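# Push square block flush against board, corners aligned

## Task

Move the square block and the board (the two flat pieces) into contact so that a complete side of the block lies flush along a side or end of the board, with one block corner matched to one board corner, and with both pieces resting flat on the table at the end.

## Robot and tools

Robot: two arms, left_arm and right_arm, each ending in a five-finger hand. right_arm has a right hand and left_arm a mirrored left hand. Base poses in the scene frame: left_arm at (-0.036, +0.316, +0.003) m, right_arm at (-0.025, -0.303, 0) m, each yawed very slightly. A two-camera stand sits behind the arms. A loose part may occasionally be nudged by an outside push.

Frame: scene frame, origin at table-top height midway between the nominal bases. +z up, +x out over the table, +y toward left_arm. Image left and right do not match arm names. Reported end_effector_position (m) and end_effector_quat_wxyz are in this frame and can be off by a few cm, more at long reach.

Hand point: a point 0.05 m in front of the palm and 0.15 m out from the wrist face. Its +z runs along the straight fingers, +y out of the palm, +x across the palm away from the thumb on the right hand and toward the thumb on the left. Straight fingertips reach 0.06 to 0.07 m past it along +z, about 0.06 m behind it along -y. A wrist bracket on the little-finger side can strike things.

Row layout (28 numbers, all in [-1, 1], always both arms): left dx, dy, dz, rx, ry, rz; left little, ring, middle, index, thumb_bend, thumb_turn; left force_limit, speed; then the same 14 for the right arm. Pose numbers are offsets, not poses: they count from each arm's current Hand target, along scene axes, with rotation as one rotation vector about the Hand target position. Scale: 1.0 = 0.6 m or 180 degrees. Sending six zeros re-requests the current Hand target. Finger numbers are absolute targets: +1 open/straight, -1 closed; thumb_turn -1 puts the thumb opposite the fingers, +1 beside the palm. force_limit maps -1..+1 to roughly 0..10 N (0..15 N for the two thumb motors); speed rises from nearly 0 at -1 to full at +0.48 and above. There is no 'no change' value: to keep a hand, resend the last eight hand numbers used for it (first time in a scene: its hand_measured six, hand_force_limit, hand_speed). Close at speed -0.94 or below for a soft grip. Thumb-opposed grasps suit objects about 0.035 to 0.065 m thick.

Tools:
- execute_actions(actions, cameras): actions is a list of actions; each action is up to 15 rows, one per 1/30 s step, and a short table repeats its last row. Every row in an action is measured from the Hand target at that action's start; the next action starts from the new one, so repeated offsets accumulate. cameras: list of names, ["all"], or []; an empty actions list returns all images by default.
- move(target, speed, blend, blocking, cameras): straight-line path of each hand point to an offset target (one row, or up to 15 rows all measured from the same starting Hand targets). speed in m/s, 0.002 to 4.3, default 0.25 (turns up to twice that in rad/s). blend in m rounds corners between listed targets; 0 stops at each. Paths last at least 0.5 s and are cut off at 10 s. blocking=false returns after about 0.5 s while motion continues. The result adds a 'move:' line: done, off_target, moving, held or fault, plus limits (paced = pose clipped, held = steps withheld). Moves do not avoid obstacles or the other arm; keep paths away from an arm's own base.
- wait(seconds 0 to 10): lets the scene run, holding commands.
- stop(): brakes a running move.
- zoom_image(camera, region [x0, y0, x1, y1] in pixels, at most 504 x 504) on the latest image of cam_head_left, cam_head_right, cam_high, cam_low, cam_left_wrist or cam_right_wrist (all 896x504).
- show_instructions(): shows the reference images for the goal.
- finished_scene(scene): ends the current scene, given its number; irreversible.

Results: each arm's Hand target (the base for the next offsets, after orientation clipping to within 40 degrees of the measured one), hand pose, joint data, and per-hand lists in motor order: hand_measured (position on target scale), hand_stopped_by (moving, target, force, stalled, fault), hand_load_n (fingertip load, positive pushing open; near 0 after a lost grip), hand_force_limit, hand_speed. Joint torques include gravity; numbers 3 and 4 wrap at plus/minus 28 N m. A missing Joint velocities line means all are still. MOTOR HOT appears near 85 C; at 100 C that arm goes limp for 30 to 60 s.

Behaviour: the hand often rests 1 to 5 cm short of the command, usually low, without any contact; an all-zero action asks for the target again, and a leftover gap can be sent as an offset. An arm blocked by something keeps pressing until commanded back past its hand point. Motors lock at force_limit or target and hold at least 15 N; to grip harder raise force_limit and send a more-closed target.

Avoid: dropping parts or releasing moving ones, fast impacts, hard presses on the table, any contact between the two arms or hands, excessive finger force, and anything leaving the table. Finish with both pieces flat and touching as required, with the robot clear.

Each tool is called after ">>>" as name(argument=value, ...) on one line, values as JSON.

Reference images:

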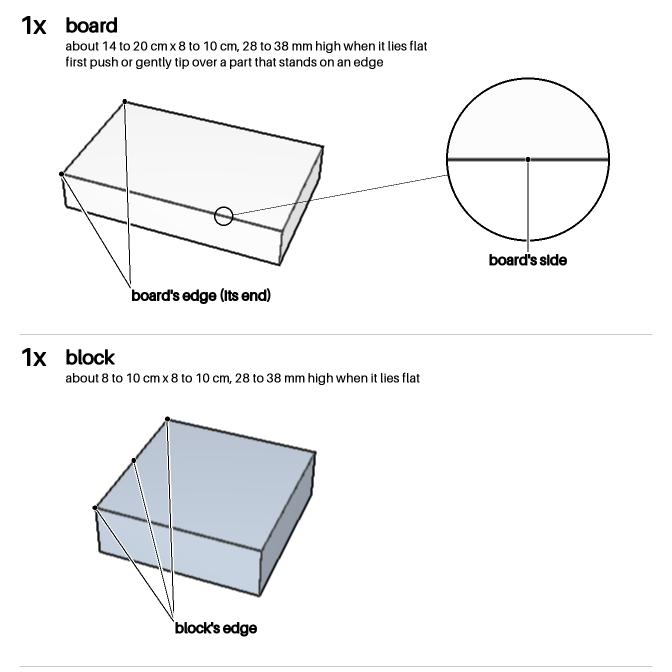

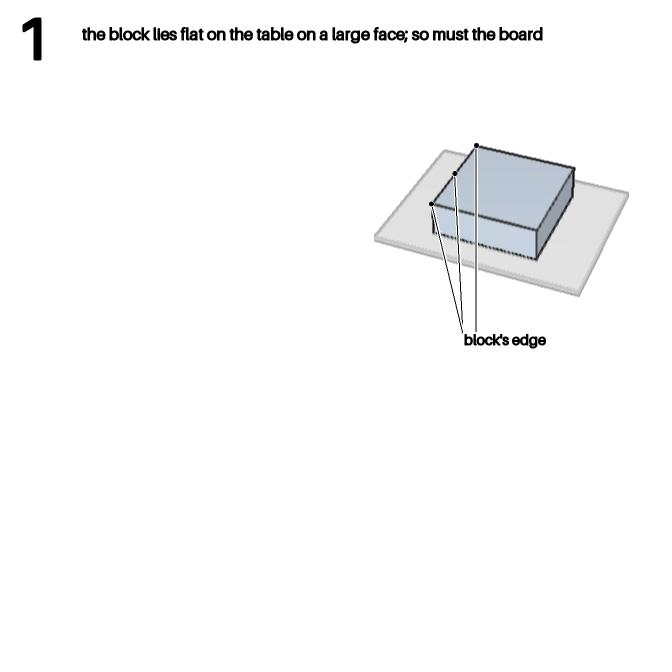

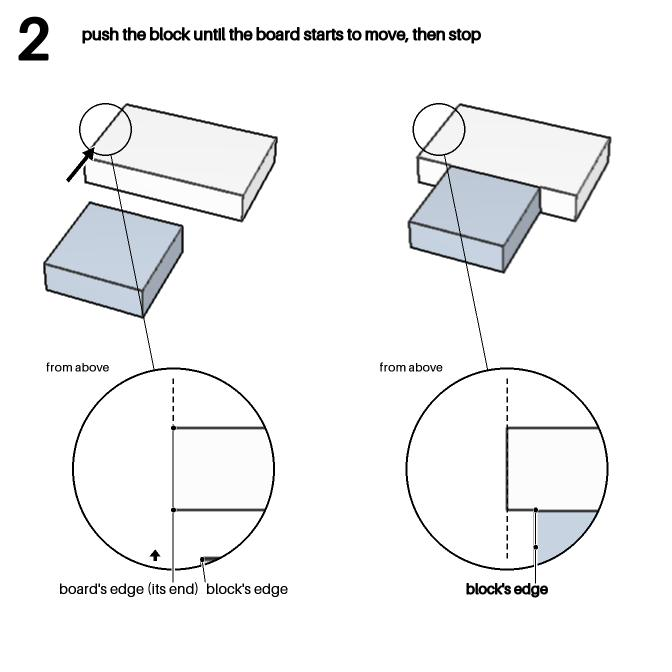

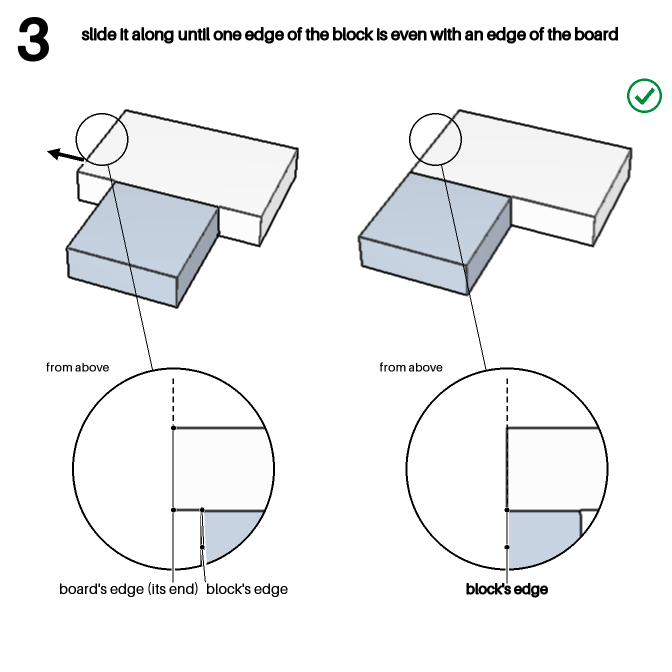

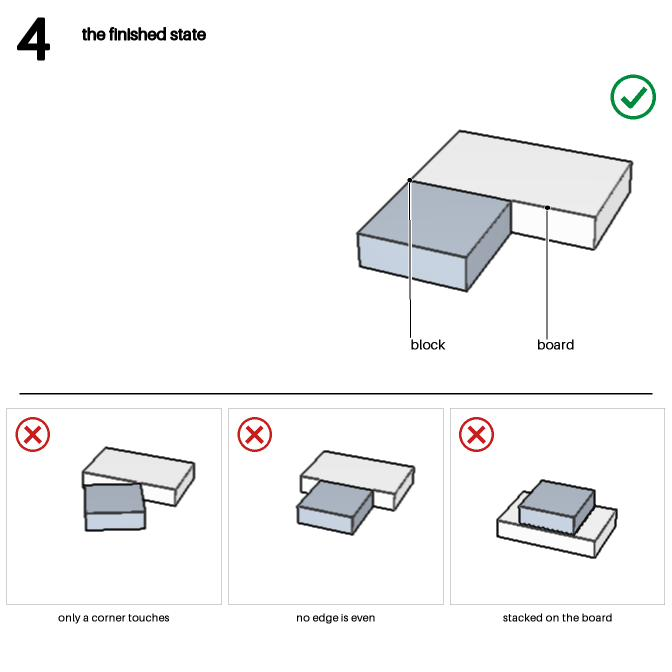

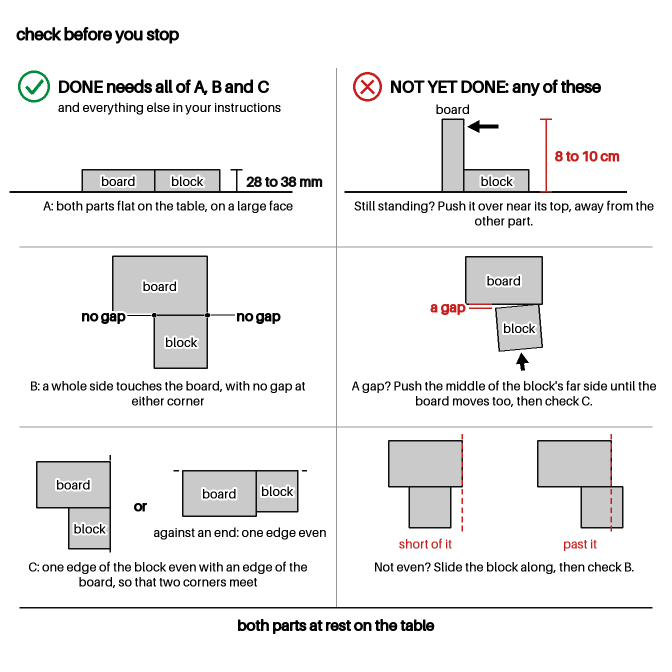

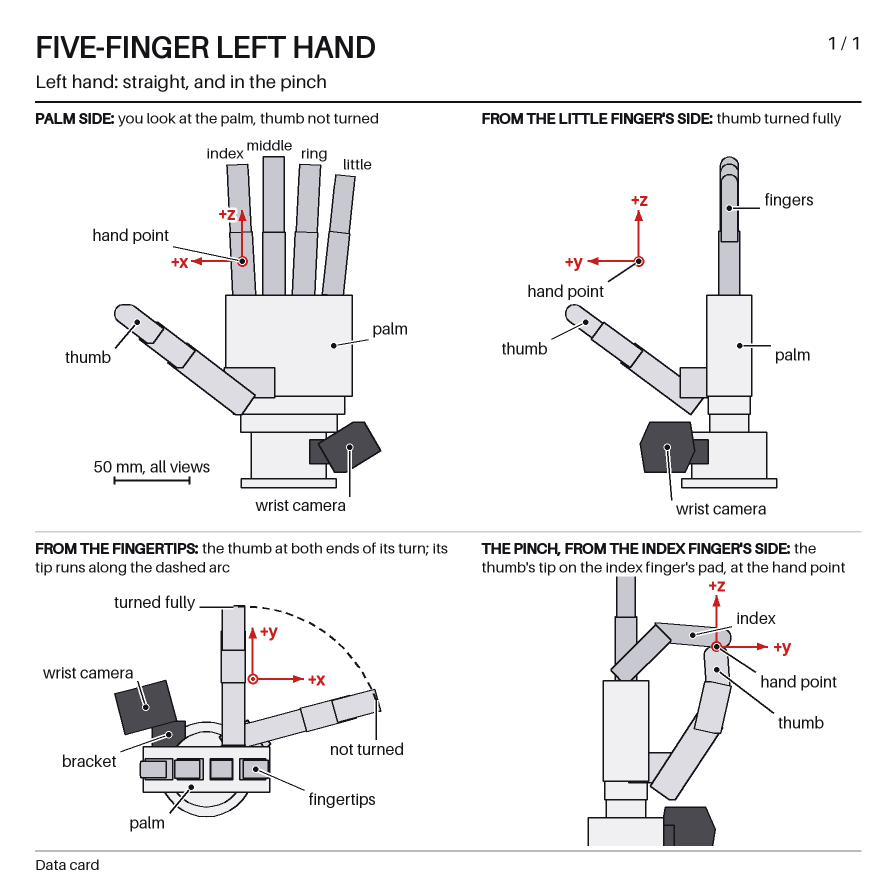

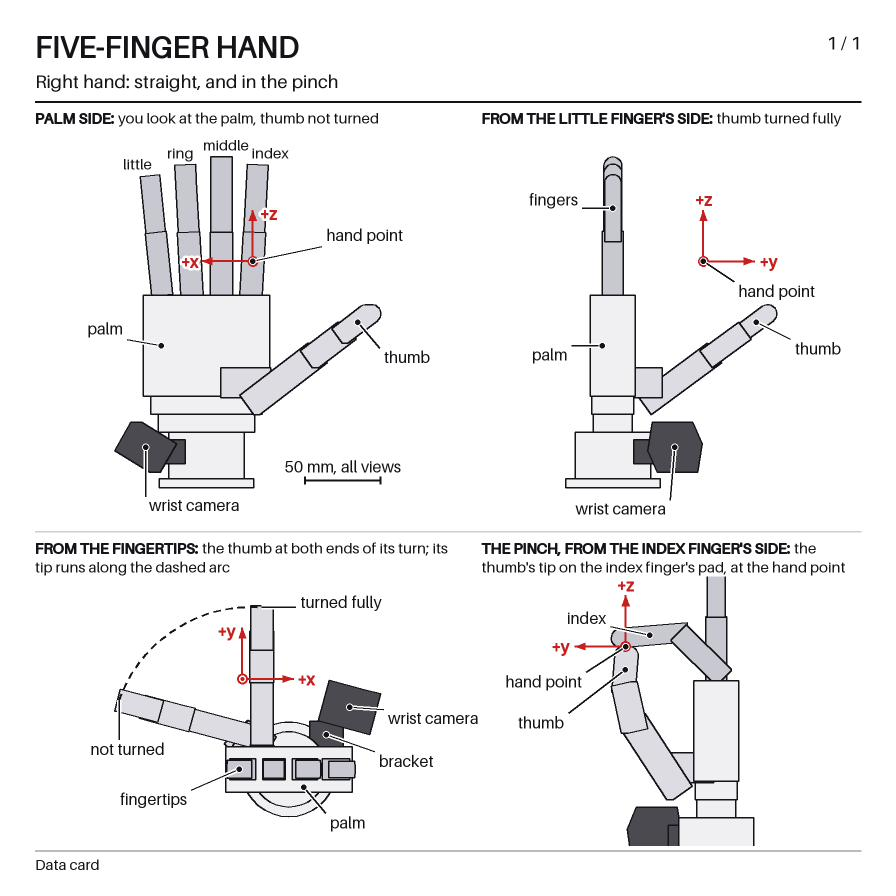

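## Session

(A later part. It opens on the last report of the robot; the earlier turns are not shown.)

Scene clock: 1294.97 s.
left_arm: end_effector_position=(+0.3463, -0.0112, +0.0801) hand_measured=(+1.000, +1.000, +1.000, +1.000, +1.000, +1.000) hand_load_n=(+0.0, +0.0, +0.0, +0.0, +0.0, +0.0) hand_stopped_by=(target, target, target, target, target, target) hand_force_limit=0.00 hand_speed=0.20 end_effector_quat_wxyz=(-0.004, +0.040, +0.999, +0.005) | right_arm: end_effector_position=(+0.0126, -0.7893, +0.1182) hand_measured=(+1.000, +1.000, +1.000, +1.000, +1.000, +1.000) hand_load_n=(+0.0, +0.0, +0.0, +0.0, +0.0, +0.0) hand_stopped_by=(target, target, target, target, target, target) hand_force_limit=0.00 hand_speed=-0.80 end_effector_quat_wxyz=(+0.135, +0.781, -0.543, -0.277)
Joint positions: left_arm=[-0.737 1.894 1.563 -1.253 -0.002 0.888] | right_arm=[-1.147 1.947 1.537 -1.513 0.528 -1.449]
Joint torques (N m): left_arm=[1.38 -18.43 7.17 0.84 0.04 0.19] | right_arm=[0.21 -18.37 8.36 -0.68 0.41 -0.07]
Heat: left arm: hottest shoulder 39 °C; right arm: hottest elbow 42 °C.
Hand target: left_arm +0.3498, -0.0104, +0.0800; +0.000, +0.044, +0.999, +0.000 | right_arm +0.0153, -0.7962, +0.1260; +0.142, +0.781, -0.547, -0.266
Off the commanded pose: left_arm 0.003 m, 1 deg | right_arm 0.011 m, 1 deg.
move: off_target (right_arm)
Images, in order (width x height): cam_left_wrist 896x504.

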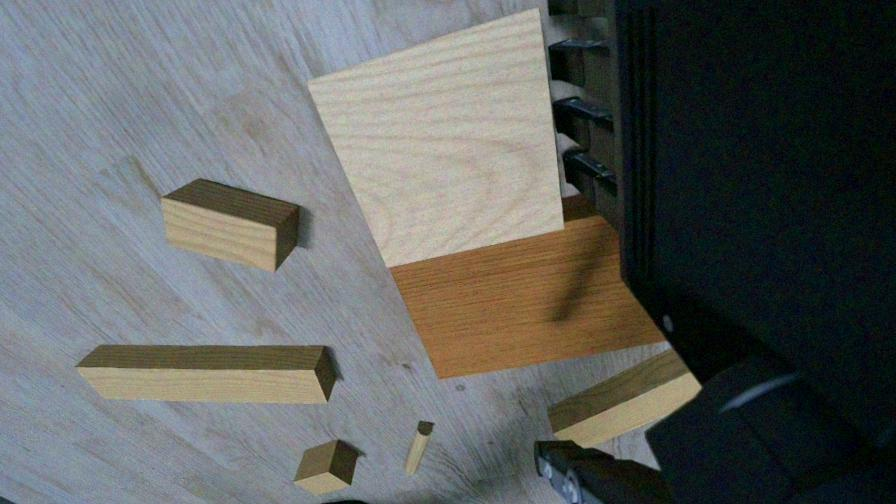

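>>> move(target=[0.0,0.01,0.002,0,0,0,1,1,1,1,1,1,0,0.2,0,0,0,0,0,0,1,1,1,1,1,1,0,-0.8], speed=0.03, cameras=["cam_left_wrist"])

>>> zoom_image(camera="cam_left_wrist", region=[345, 220, 445, 320])

Scene clock: 1306.10 s.
left_arm: end_effector_position=(+0.3457, -0.0057, +0.0802) hand_measured=(+1.000, +1.000, +1.000, +1.000, +1.000, +1.000) hand_load_n=(+0.0, +0.0, -0.5, +0.0, +0.0, +0.0) hand_stopped_by=(target, target, target, target, target, target) hand_force_limit=0.00 hand_speed=0.20 end_effector_quat_wxyz=(-0.005, +0.041, +0.999, +0.006) | right_arm: end_effector_position=(+0.0126, -0.7893, +0.1182) hand_measured=(+1.000, +1.000, +1.000, +1.000, +1.000, +1.000) hand_load_n=(+0.0, +0.0, +0.0, +0.0, -0.5, +0.0) hand_stopped_by=(target, target, target, target, target, target) hand_force_limit=0.00 hand_speed=-0.80 end_effector_quat_wxyz=(+0.135, +0.781, -0.543, -0.277)
Joint positions: left_arm=[-0.731 1.886 1.55 -1.252 -0.002 0.896] | right_arm=[-1.147 1.947 1.537 -1.513 0.528 -1.449]
Joint torques (N m): left_arm=[1.49 -18.43 7.16 0.88 0.04 0.22] | right_arm=[0.26 -18.26 8.39 -0.69 0.42 -0.08]
Heat: left arm: hottest elbow 40 °C; right arm: hottest elbow 42 °C.
Hand target: left_arm +0.3499, -0.0045, +0.0813; +0.000, +0.044, +0.999, +0.000 | right_arm +0.0153, -0.7962, +0.1260; +0.142, +0.781, -0.547, -0.266
Off the commanded pose: left_arm 0.004 m, 1 deg | right_arm 0.011 m, 1 deg.
move: off_target (right_arm)
Images, in order (width x height): cam_left_wrist 896x504.

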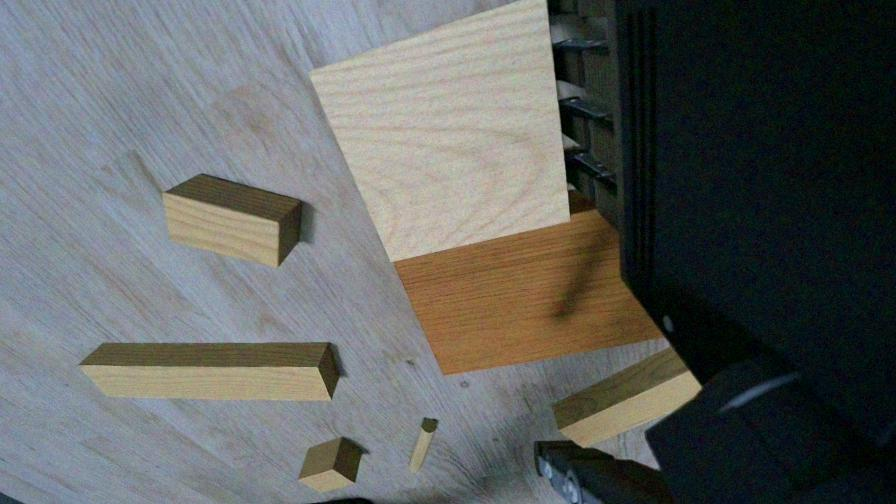

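Scaled by 5.040 from the camera's 896x504 image, which has a finer 1280x720 frame.

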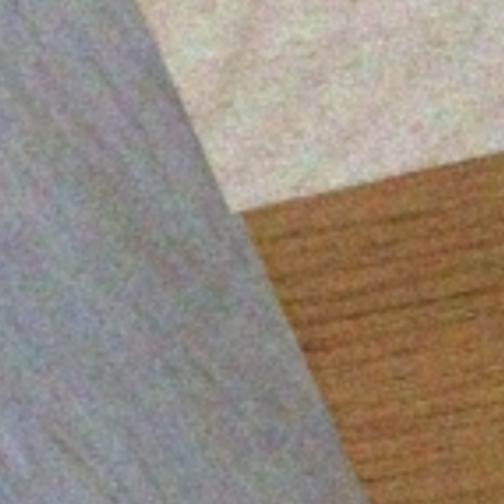

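>>> move(target=[0.0,0.004,0.001,0,0,0,1,1,1,1,1,1,0,0.2,0,0,0,0,0,0,1,1,1,1,1,1,0,-0.8], speed=0.03, cameras=["cam_left_wrist"])

>>> zoom_image(camera="cam_left_wrist", region=[345, 210, 445, 310])

Scene clock: 1315.27 s.
left_arm: end_effector_position=(+0.3452, -0.0039, +0.0804) hand_measured=(+1.000, +1.000, +1.000, +1.000, +1.000, +1.000) hand_load_n=(+0.0, +0.0, +0.0, -0.5, +0.0, +0.5) hand_stopped_by=(target, target, target, target, target, target) hand_force_limit=0.00 hand_speed=0.20 end_effector_quat_wxyz=(-0.005, +0.042, +0.999, +0.006) | right_arm: end_effector_position=(+0.0126, -0.7893, +0.1182) hand_measured=(+1.000, +1.000, +1.000, +1.000, +1.000, +1.000) hand_load_n=(+0.0, +0.0, +0.0, +0.0, +0.0, +0.0) hand_stopped_by=(target, target, target, target, target, target) hand_force_limit=0.00 hand_speed=-0.80 end_effector_quat_wxyz=(+0.135, +0.781, -0.543, -0.277)
Joint positions: left_arm=[-0.729 1.882 1.545 -1.25 -0.002 0.899] | right_arm=[-1.147 1.947 1.537 -1.513 0.528 -1.449]
Joint torques (N m): left_arm=[1.26 -18.37 7.15 0.83 0.05 0.24] | right_arm=[-0.03 -18.37 8.39 -0.68 0.39 -0.06]
Heat: left arm: hottest shoulder 39 °C; right arm: hottest elbow 42 °C.
Hand target: left_arm +0.3498, -0.0020, +0.0818; +0.000, +0.044, +0.999, +0.000 | right_arm +0.0153, -0.7962, +0.1260; +0.142, +0.781, -0.547, -0.266
Off the commanded pose: left_arm 0.005 m, 1 deg | right_arm 0.011 m, 1 deg.
move: off_target (right_arm)
Images, in order (width x height): cam_left_wrist 896x504.

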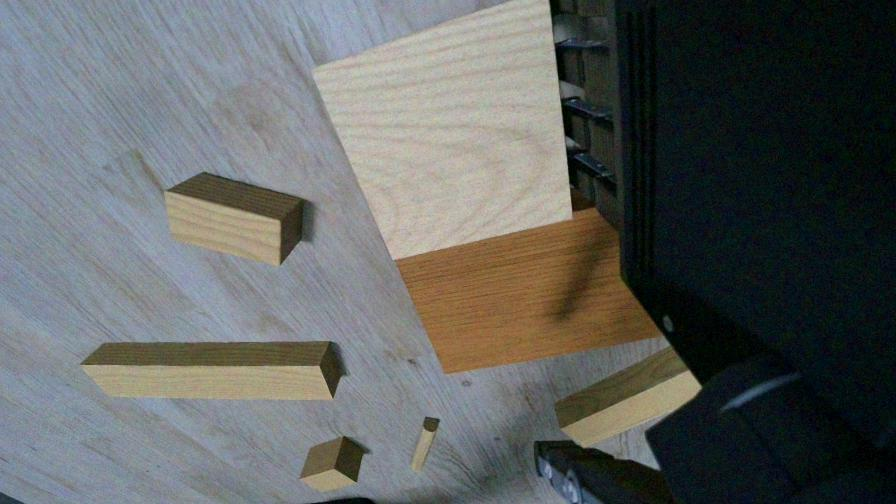

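Scaled by 5.040 from the camera's 896x504 image, which has a finer 1280x720 frame.

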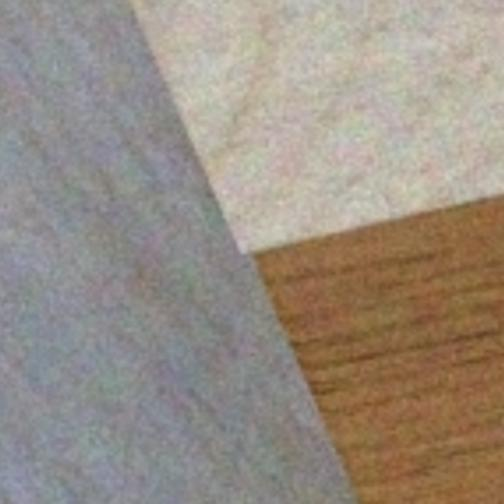

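>>> move(target=[0.0,0.004,0.001,0,0,0,1,1,1,1,1,1,0,0.2,0,0,0,0,0,0,1,1,1,1,1,1,0,-0.8], speed=0.03, cameras=["cam_left_wrist"])

>>> zoom_image(camera="cam_left_wrist", region=[345, 210, 445, 310])

Scene clock: 1322.30 s.
left_arm: end_effector_position=(+0.3456, -0.0026, +0.0813) hand_measured=(+1.000, +1.000, +1.000, +1.000, +1.000, +1.000) hand_load_n=(+0.0, +0.0, +0.0, +0.0, +0.0, +0.0) hand_stopped_by=(target, target, target, target, target, target) hand_force_limit=0.00 hand_speed=0.20 end_effector_quat_wxyz=(-0.004, +0.042, +0.999, +0.005) | right_arm: end_effector_position=(+0.0126, -0.7893, +0.1182) hand_measured=(+1.000, +1.000, +1.000, +1.000, +1.000, +1.000) hand_load_n=(+0.5, +0.0, +0.0, +0.0, +0.0, +0.0) hand_stopped_by=(target, target, target, target, target, target) hand_force_limit=0.00 hand_speed=-0.80 end_effector_quat_wxyz=(+0.135, +0.781, -0.543, -0.277)
Joint positions: left_arm=[-0.727 1.877 1.541 -1.248 -0.002 0.903] | right_arm=[-1.147 1.947 1.537 -1.513 0.528 -1.449]
Joint torques (N m): left_arm=[1.67 -18.26 7.02 0.81 0.01 0.2] | right_arm=[-0.03 -18.26 8.42 -0.65 0.4 -0.05]
Heat: left arm: hottest shoulder 40 °C; right arm: hottest elbow 42 °C.
Hand target: left_arm +0.3498, +0.0003, +0.0825; +0.000, +0.044, +0.999, +0.000 | right_arm +0.0153, -0.7962, +0.1260; +0.142, +0.781, -0.547, -0.266
Off the commanded pose: left_arm 0.005 m, 1 deg | right_arm 0.011 m, 1 deg.
move: off_target (right_arm)
Images, in order (width x height): cam_left_wrist 896x504.

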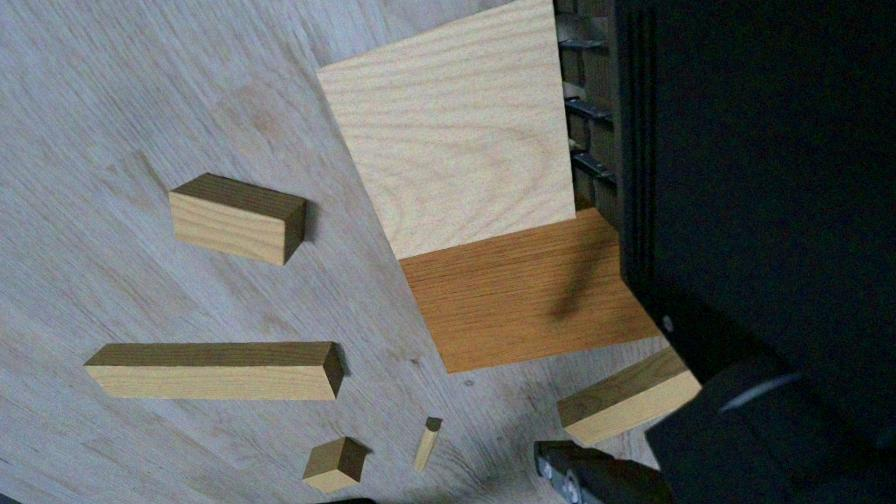

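Scaled by 5.040 from the camera's 896x504 image, which has a finer 1280x720 frame.

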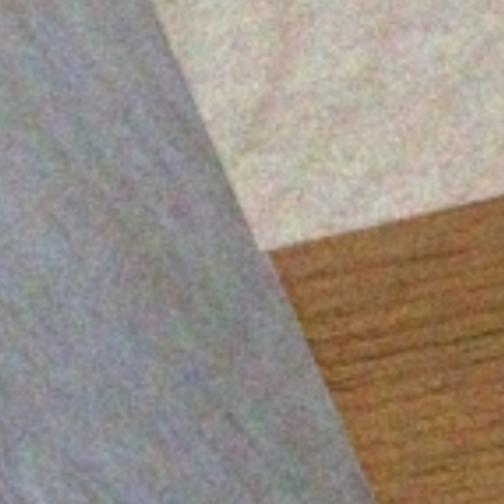

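>>> move(target=[0.0,0.006,0.001,0,0,0,1,1,1,1,1,1,0,0.2,0,0,0,0,0,0,1,1,1,1,1,1,0,-0.8], speed=0.03, cameras=["cam_left_wrist"])

>>> zoom_image(camera="cam_left_wrist", region=[345, 210, 445, 310])

Scene clock: 1335.00 s.
left_arm: end_effector_position=(+0.3455, -0.0016, +0.0810) hand_measured=(+1.000, +1.000, +1.000, +1.000, +1.000, +1.000) hand_load_n=(+0.0, +0.0, +0.0, +0.0, +0.0, +0.0) hand_stopped_by=(target, target, target, target, target, target) hand_force_limit=0.00 hand_speed=0.20 end_effector_quat_wxyz=(-0.003, +0.044, +0.999, +0.003) | right_arm: end_effector_position=(+0.0126, -0.7893, +0.1182) hand_measured=(+1.000, +1.000, +1.000, +1.000, +1.000, +1.000) hand_load_n=(+0.0, +0.0, +0.0, +0.0, +0.0, +0.0) hand_stopped_by=(target, target, target, target, target, target) hand_force_limit=0.00 hand_speed=-0.80 end_effector_quat_wxyz=(+0.135, +0.781, -0.543, -0.277)
Joint positions: left_arm=[-0.725 1.872 1.534 -1.241 0.001 0.908] | right_arm=[-1.147 1.947 1.537 -1.513 0.528 -1.449]
Joint torques (N m): left_arm=[1.9 -18.67 7.06 0.66 -0.08 0.18] | right_arm=[0.15 -18.37 8.44 -0.65 0.41 -0.06]
Heat: left arm: hottest shoulder 40 °C; right arm: hottest elbow 42 °C.
Hand target: left_arm +0.3499, +0.0040, +0.0831; +0.000, +0.044, +0.999, -0.001 | right_arm +0.0153, -0.7962, +0.1260; +0.142, +0.781, -0.547, -0.266
Off the commanded pose: left_arm 0.007 m, 1 deg | right_arm 0.011 m, 1 deg.
move: off_target (right_arm)
Images, in order (width x height): cam_left_wrist 896x504.

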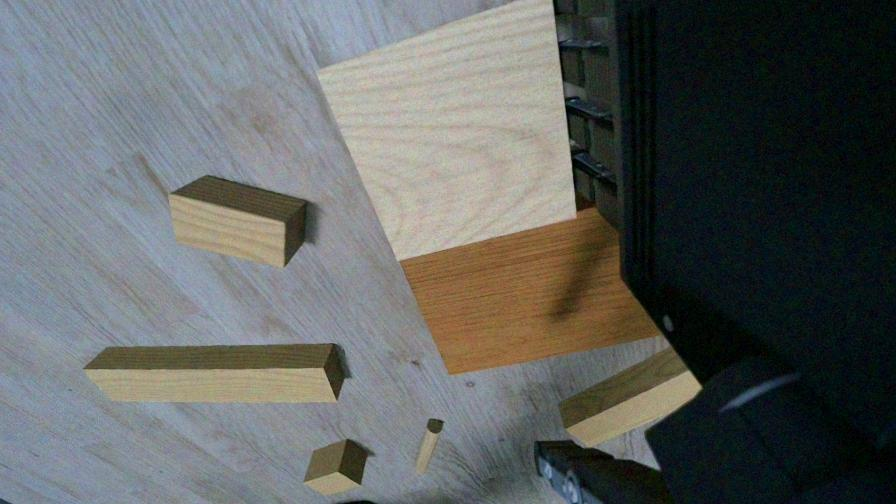

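Scaled by 5.040 from the camera's 896x504 image, which has a finer 1280x720 frame.

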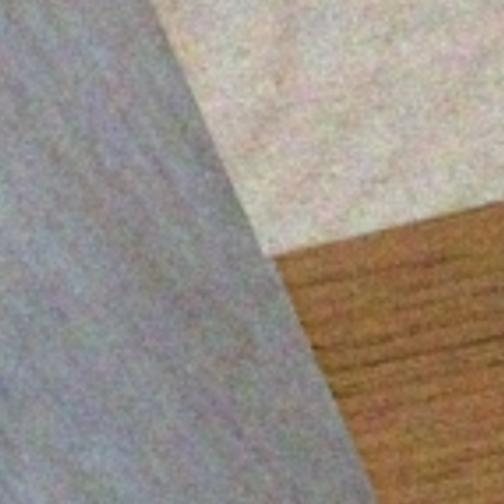

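>>> move(target=[0.0,0.005,0.001,0,0,0,1,1,1,1,1,1,0,0.2,0,0,0,0,0,0,1,1,1,1,1,1,0,-0.8], speed=0.03, cameras=["cam_left_wrist","cam_head_left"])

>>> zoom_image(camera="cam_left_wrist", region=[345, 210, 445, 310])

>>> zoom_image(camera="cam_head_left", region=[430, 280, 500, 345])

Scene clock: 1343.93 s.
left_arm: end_effector_position=(+0.3453, +0.0021, +0.0810) hand_measured=(+1.000, +1.000, +1.000, +1.000, +1.000, +1.000) hand_load_n=(+0.0, +0.0, +0.0, +0.0, +0.0, +0.0) hand_stopped_by=(target, target, target, target, target, target) hand_force_limit=0.00 hand_speed=0.20 end_effector_quat_wxyz=(-0.005, +0.044, +0.999, +0.003) | right_arm: end_effector_position=(+0.0126, -0.7893, +0.1182) hand_measured=(+1.000, +1.000, +1.000, +1.000, +1.000, +1.000) hand_load_n=(+0.0, +0.0, +0.0, +0.0, +0.0, +0.0) hand_stopped_by=(target, target, target, target, target, target) hand_force_limit=0.00 hand_speed=-0.80 end_effector_quat_wxyz=(+0.135, +0.781, -0.543, -0.277)
Joint positions: left_arm=[-0.721 1.867 1.526 -1.241 0.001 0.913] | right_arm=[-1.147 1.947 1.537 -1.513 0.528 -1.449]
Joint torques (N m): left_arm=[1.85 -18.32 7.08 0.64 -0.11 0.19] | right_arm=[0.15 -18.26 8.47 -0.66 0.39 -0.05]
Heat: left arm: hottest shoulder 40 °C; right arm: hottest elbow 42 °C.
Hand target: left_arm +0.3498, +0.0071, +0.0836; +0.000, +0.044, +0.999, +0.000 | right_arm +0.0153, -0.7962, +0.1260; +0.142, +0.781, -0.547, -0.266
Off the commanded pose: left_arm 0.007 m, 1 deg | right_arm 0.011 m, 1 deg.
move: off_target (right_arm)
Images, in order (width x height): cam_head_left 896x504, cam_left_wrist 896x504.

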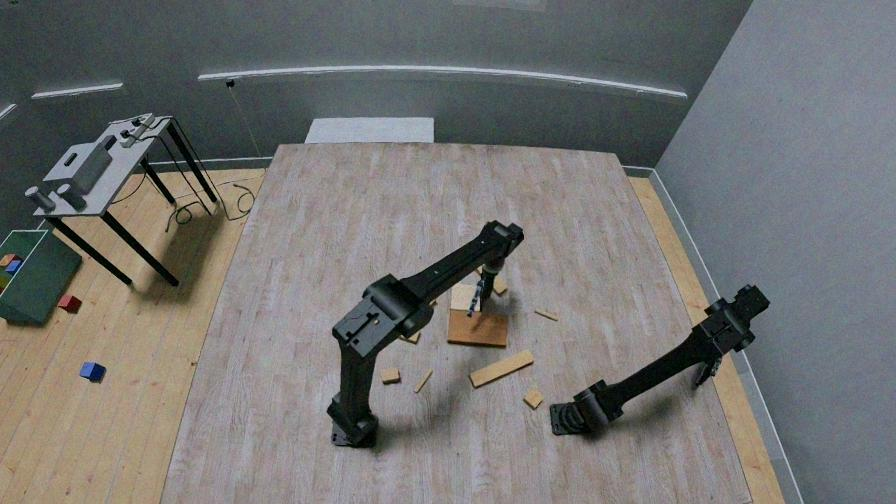

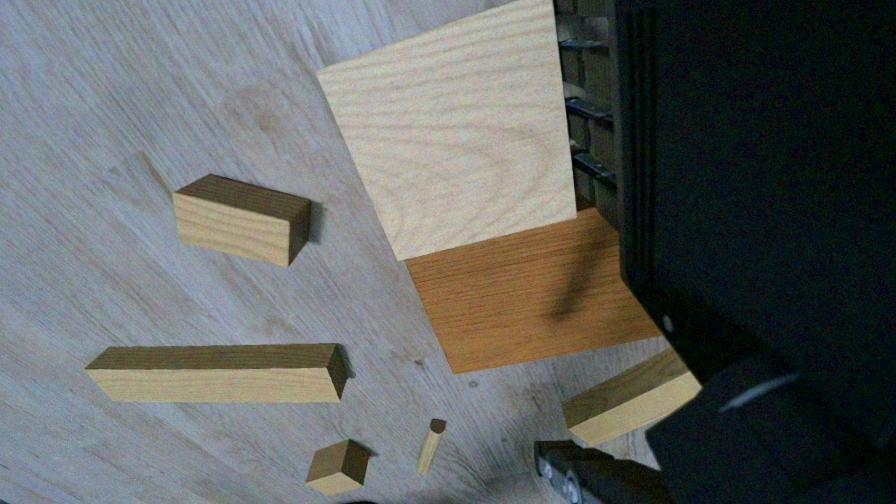

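Scaled by 5.040 from the camera's 896x504 image, which has a finer 1280x720 frame.

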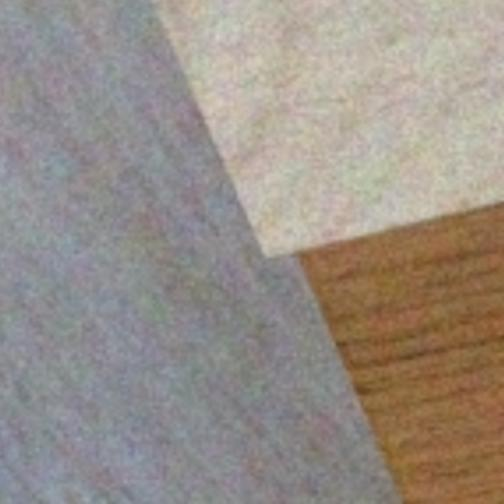

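Scaled by 7.200 from the camera's 896x504 image, which has a finer 1280x720 frame.

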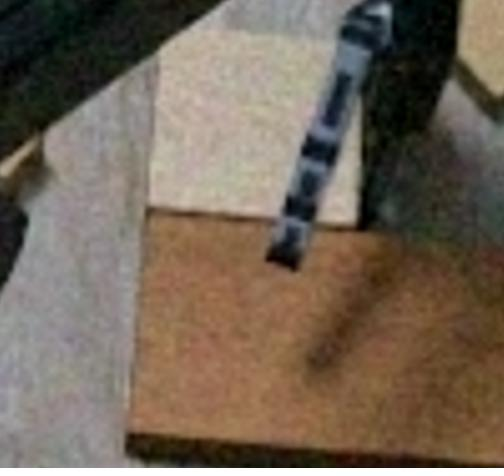

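>>> move(target=[[0.0,-0.035,0.0,0,0,0,1,1,1,1,1,1,0,0.2,0,0,0,0,0,0,1,1,1,1,1,1,0,-0.8],[0.0,-0.035,0.2,0,0,0,1,1,1,1,1,1,0,0.2,0,0,0,0,0,0,1,1,1,1,1,1,0,-0.8],[-0.05,-0.065,0.2,0,0,0.5,1,1,1,1,1,1,0,0.2,0,0,0,0,0,0,1,1,1,1,1,1,0,-0.8]], speed=[0.1,0.25,0.4], blend=[0.004,0.03,0], cameras=["cam_left_wrist","cam_head_left","cam_head_right","cam_high"])

>>> zoom_image(camera="cam_left_wrist", region=[400, 10, 500, 110])

>>> zoom_image(camera="cam_left_wrist", region=[430, 100, 530, 200])

>>> zoom_image(camera="cam_head_right", region=[430, 280, 500, 345])

Scene clock: 1362.87 s.
left_arm: end_effector_position=(+0.3165, -0.0324, +0.2027) hand_measured=(+1.000, +1.000, +1.000, +1.000, +1.000, +1.000) hand_load_n=(+0.0, +0.0, +0.0, +0.0, +0.0, +0.0) hand_stopped_by=(target, target, target, target, target, target) hand_force_limit=0.00 hand_speed=0.20 end_effector_quat_wxyz=(+0.003, +0.669, -0.743, -0.007) | right_arm: end_effector_position=(+0.0126, -0.7893, +0.1182) hand_measured=(+1.000, +1.000, +1.000, +1.000, +1.000, +1.000) hand_load_n=(+0.0, +0.0, +0.0, +0.0, -0.5, +0.0) hand_stopped_by=(target, target, target, target, target, target) hand_force_limit=0.00 hand_speed=-0.80 end_effector_quat_wxyz=(+0.135, +0.781, -0.543, -0.277)
Joint positions: left_arm=[-0.635 1.733 1.664 -1.516 0.003 -0.556] | right_arm=[-1.147 1.947 1.537 -1.513 0.528 -1.449]
Joint torques (N m): left_arm=[1.32 -16.5 7.62 0.83 -0.14 -0.02] | right_arm=[0.03 -18.26 8.43 -0.7 0.39 -0.06]
Heat: left arm: hottest shoulder 40 °C; right arm: hottest elbow 42 °C.
Hand target: left_arm +0.3199, -0.0320, +0.2038; +0.000, -0.676, +0.737, +0.000 | right_arm +0.0153, -0.7962, +0.1260; +0.142, +0.781, -0.547, -0.266
Off the commanded pose: left_arm 0.003 m, 1 deg | right_arm 0.011 m, 1 deg.
move: off_target (right_arm)
Images, in order (width x height): cam_head_left 896x504, cam_head_right 896x504, cam_high 896x504, cam_left_wrist 896x504.

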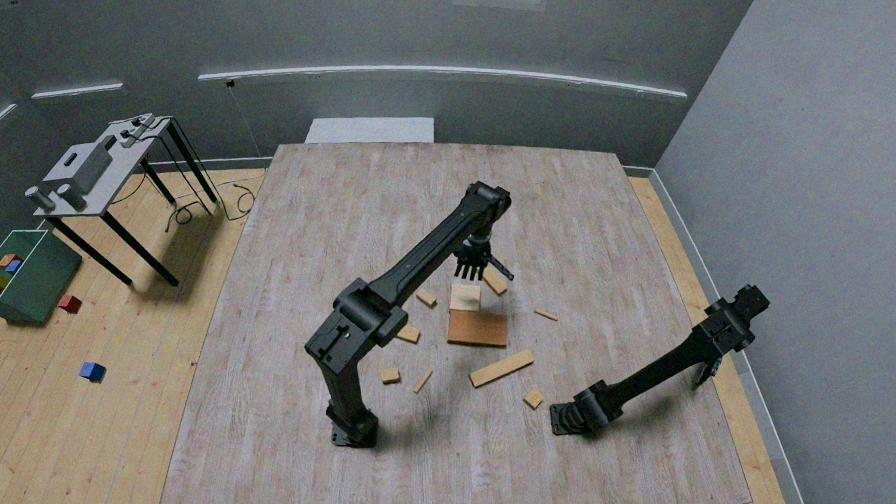

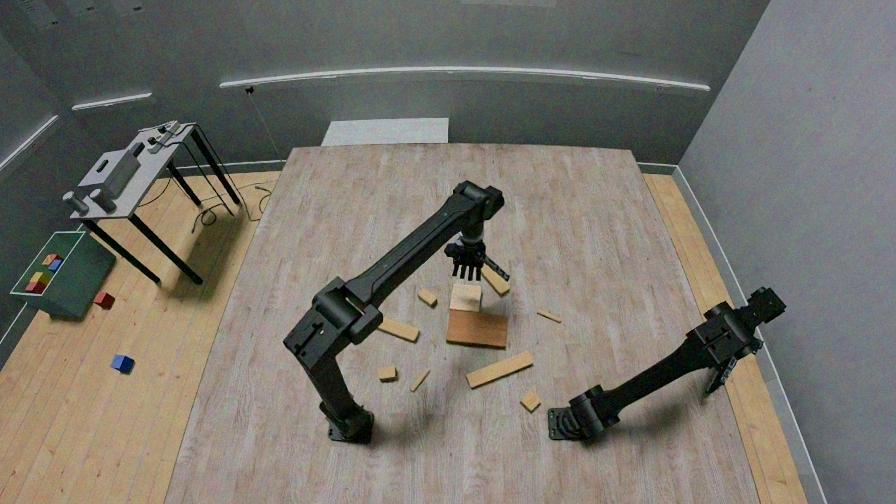

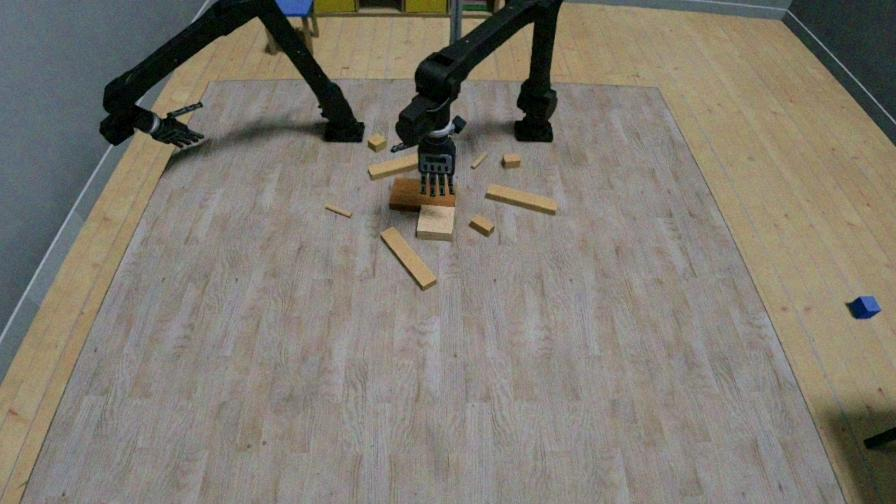

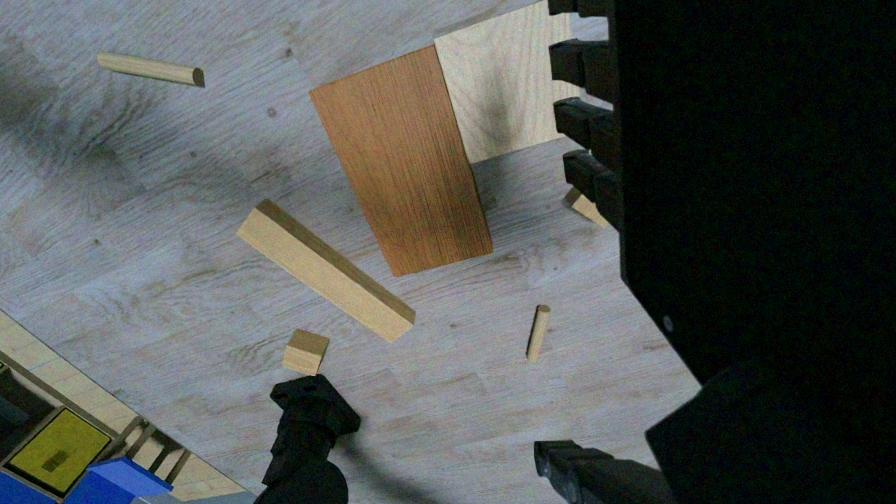

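Scaled by 5.040 from the camera's 896x504 image, which has a finer 1280x720 frame.

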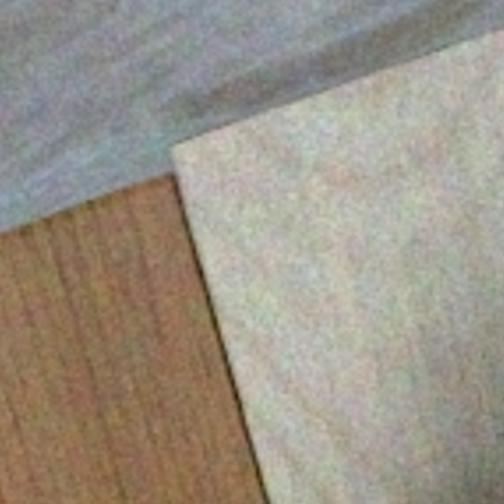

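Scaled by 5.040 from the camera's 896x504 image, which has a finer 1280x720 frame.

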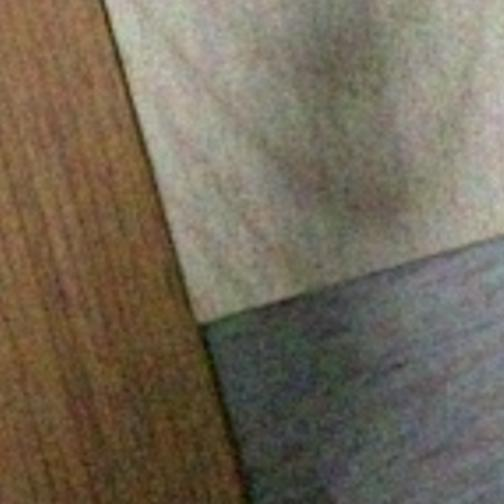

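Scaled by 7.200 from the camera's 896x504 image, which has a finer 1280x720 frame.

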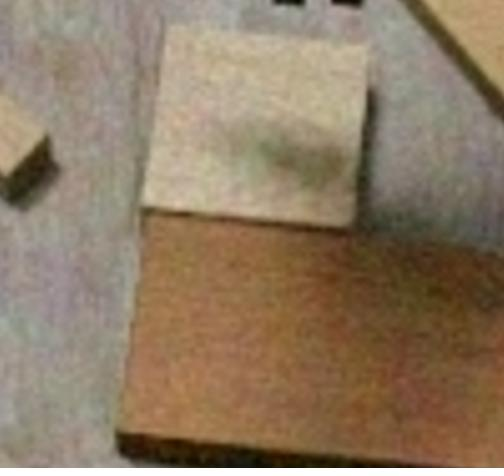

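>>> zoom_image(camera="cam_head_left", region=[430, 280, 500, 350])

>>> zoom_image(camera="cam_head_right", region=[430, 280, 500, 350])

>>> zoom_image(camera="cam_high", region=[400, 180, 470, 250])

Scaled by 7.200 from the camera's 896x504 image, which has a finer 1280x720 frame.

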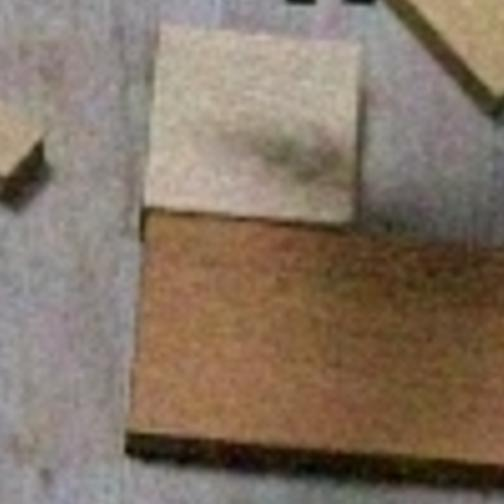

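Scaled by 7.200 from the camera's 896x504 image, which has a finer 1280x720 frame.

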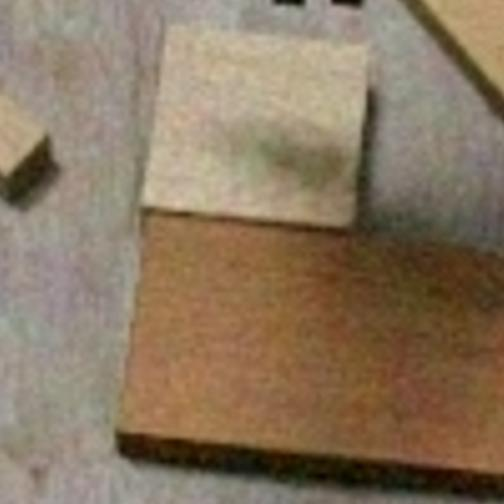

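Scaled by 7.200 from the camera's 896x504 image, which has a finer 1280x720 frame.

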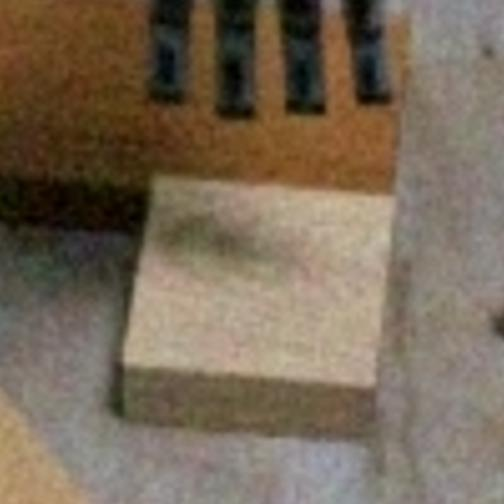

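>>> move(target=[[0.055,0.27,0.0,0,0,-0.5032,1,1,1,1,1,1,0,0.2,0,0,0,0,0,0,1,1,1,1,1,1,0,-0.8],[0.055,0.27,-0.205,0,0,-0.5032,1,1,1,1,1,1,0,0.2,0,0,0,0,0,0,1,1,1,1,1,1,0,-0.8],[0.06,0.24,-0.198,0,0,-0.5032,1,1,1,1,1,1,0,0.2,0,0,0,0,0,0,1,1,1,1,1,1,0,-0.8]], speed=[0.35,0.15,0.05], blend=[0.0,0,0], cameras=["cam_left_wrist","cam_head_left"])

>>> zoom_image(camera="cam_head_left", region=[430, 280, 500, 350])

Scene clock: 1470.97 s.
left_arm: end_effector_position=(+0.3451, +0.1240, +0.0786) hand_measured=(+1.000, +1.000, +1.000, +1.000, +1.000, +1.000) hand_load_n=(+0.0, +0.0, +0.0, +0.0, +0.0, +0.0) hand_stopped_by=(target, target, target, target, target, target) hand_force_limit=0.00 hand_speed=0.20 end_effector_quat_wxyz=(-0.009, +0.051, +0.999, +0.006) | right_arm: end_effector_position=(+0.0126, -0.7893, +0.1182) hand_measured=(+1.000, +1.000, +1.000, +1.000, +1.000, +1.000) hand_load_n=(+0.5, +0.0, +0.0, +0.0, +0.0, +0.0) hand_stopped_by=(target, target, target, target, target, target) hand_force_limit=0.00 hand_speed=-0.80 end_effector_quat_wxyz=(+0.135, +0.781, -0.543, -0.277)
Joint positions: left_arm=[-0.536 1.695 1.275 -1.172 -0.002 1.112] | right_arm=[-1.147 1.947 1.537 -1.513 0.528 -1.449]
Joint torques (N m): left_arm=[0.38 -12.86 10.48 0.03 0.05 -0.03] | right_arm=[-0.03 -18.02 8.4 -0.64 0.4 -0.08]
Heat: left arm: hottest shoulder 41 °C; right arm: hottest elbow 43 °C.
Hand target: left_arm +0.3558, +0.1120, +0.0850; +0.000, +0.049, +0.999, +0.000 | right_arm +0.0153, -0.7962, +0.1260; +0.142, +0.781, -0.547, -0.266
Off the commanded pose: left_arm 0.017 m, 1 deg | right_arm 0.011 m, 1 deg.
move: off_target (left_arm, right_arm)
Images, in order (width x height): cam_head_left 896x504, cam_left_wrist 896x504.

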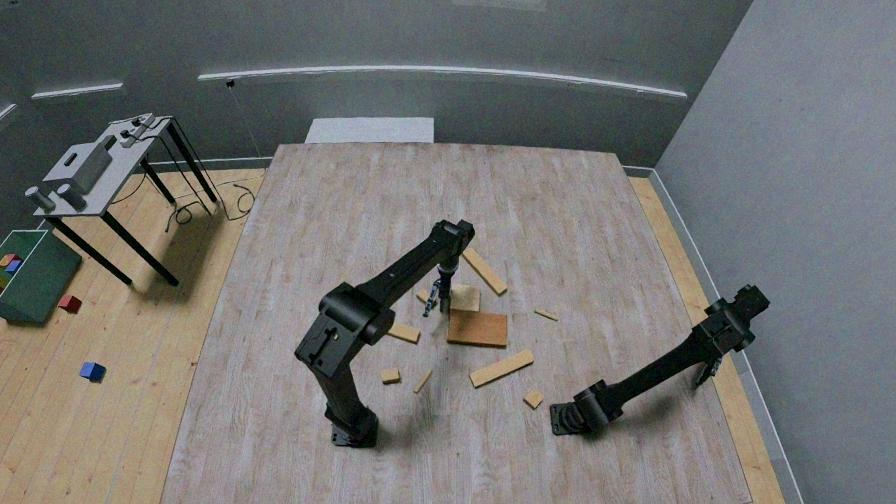

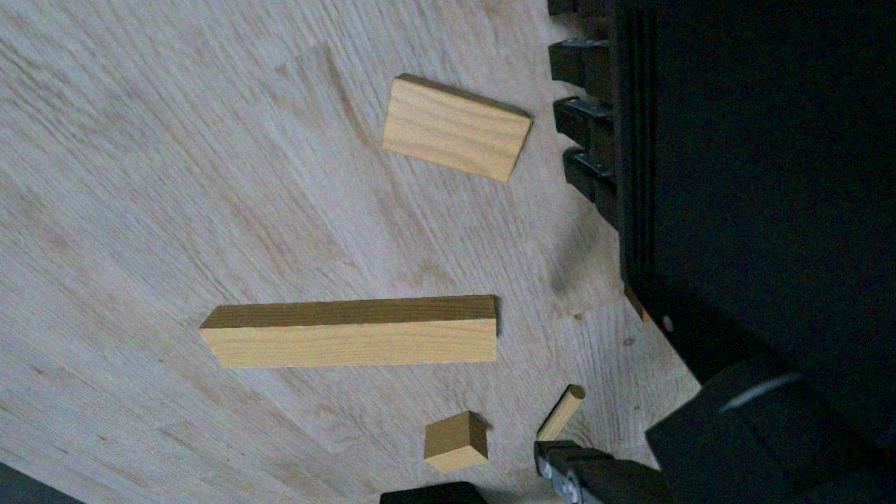

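Scaled by 7.200 from the camera's 896x504 image, which has a finer 1280x720 frame.

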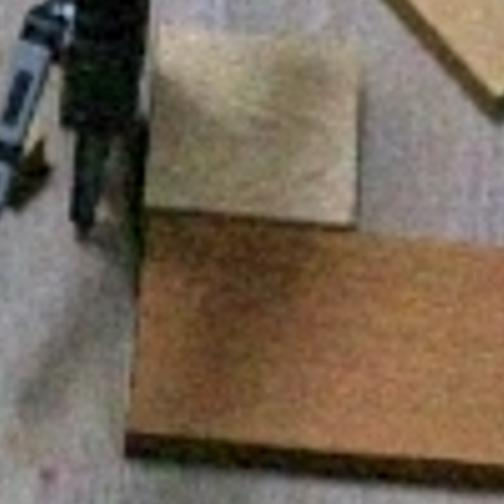

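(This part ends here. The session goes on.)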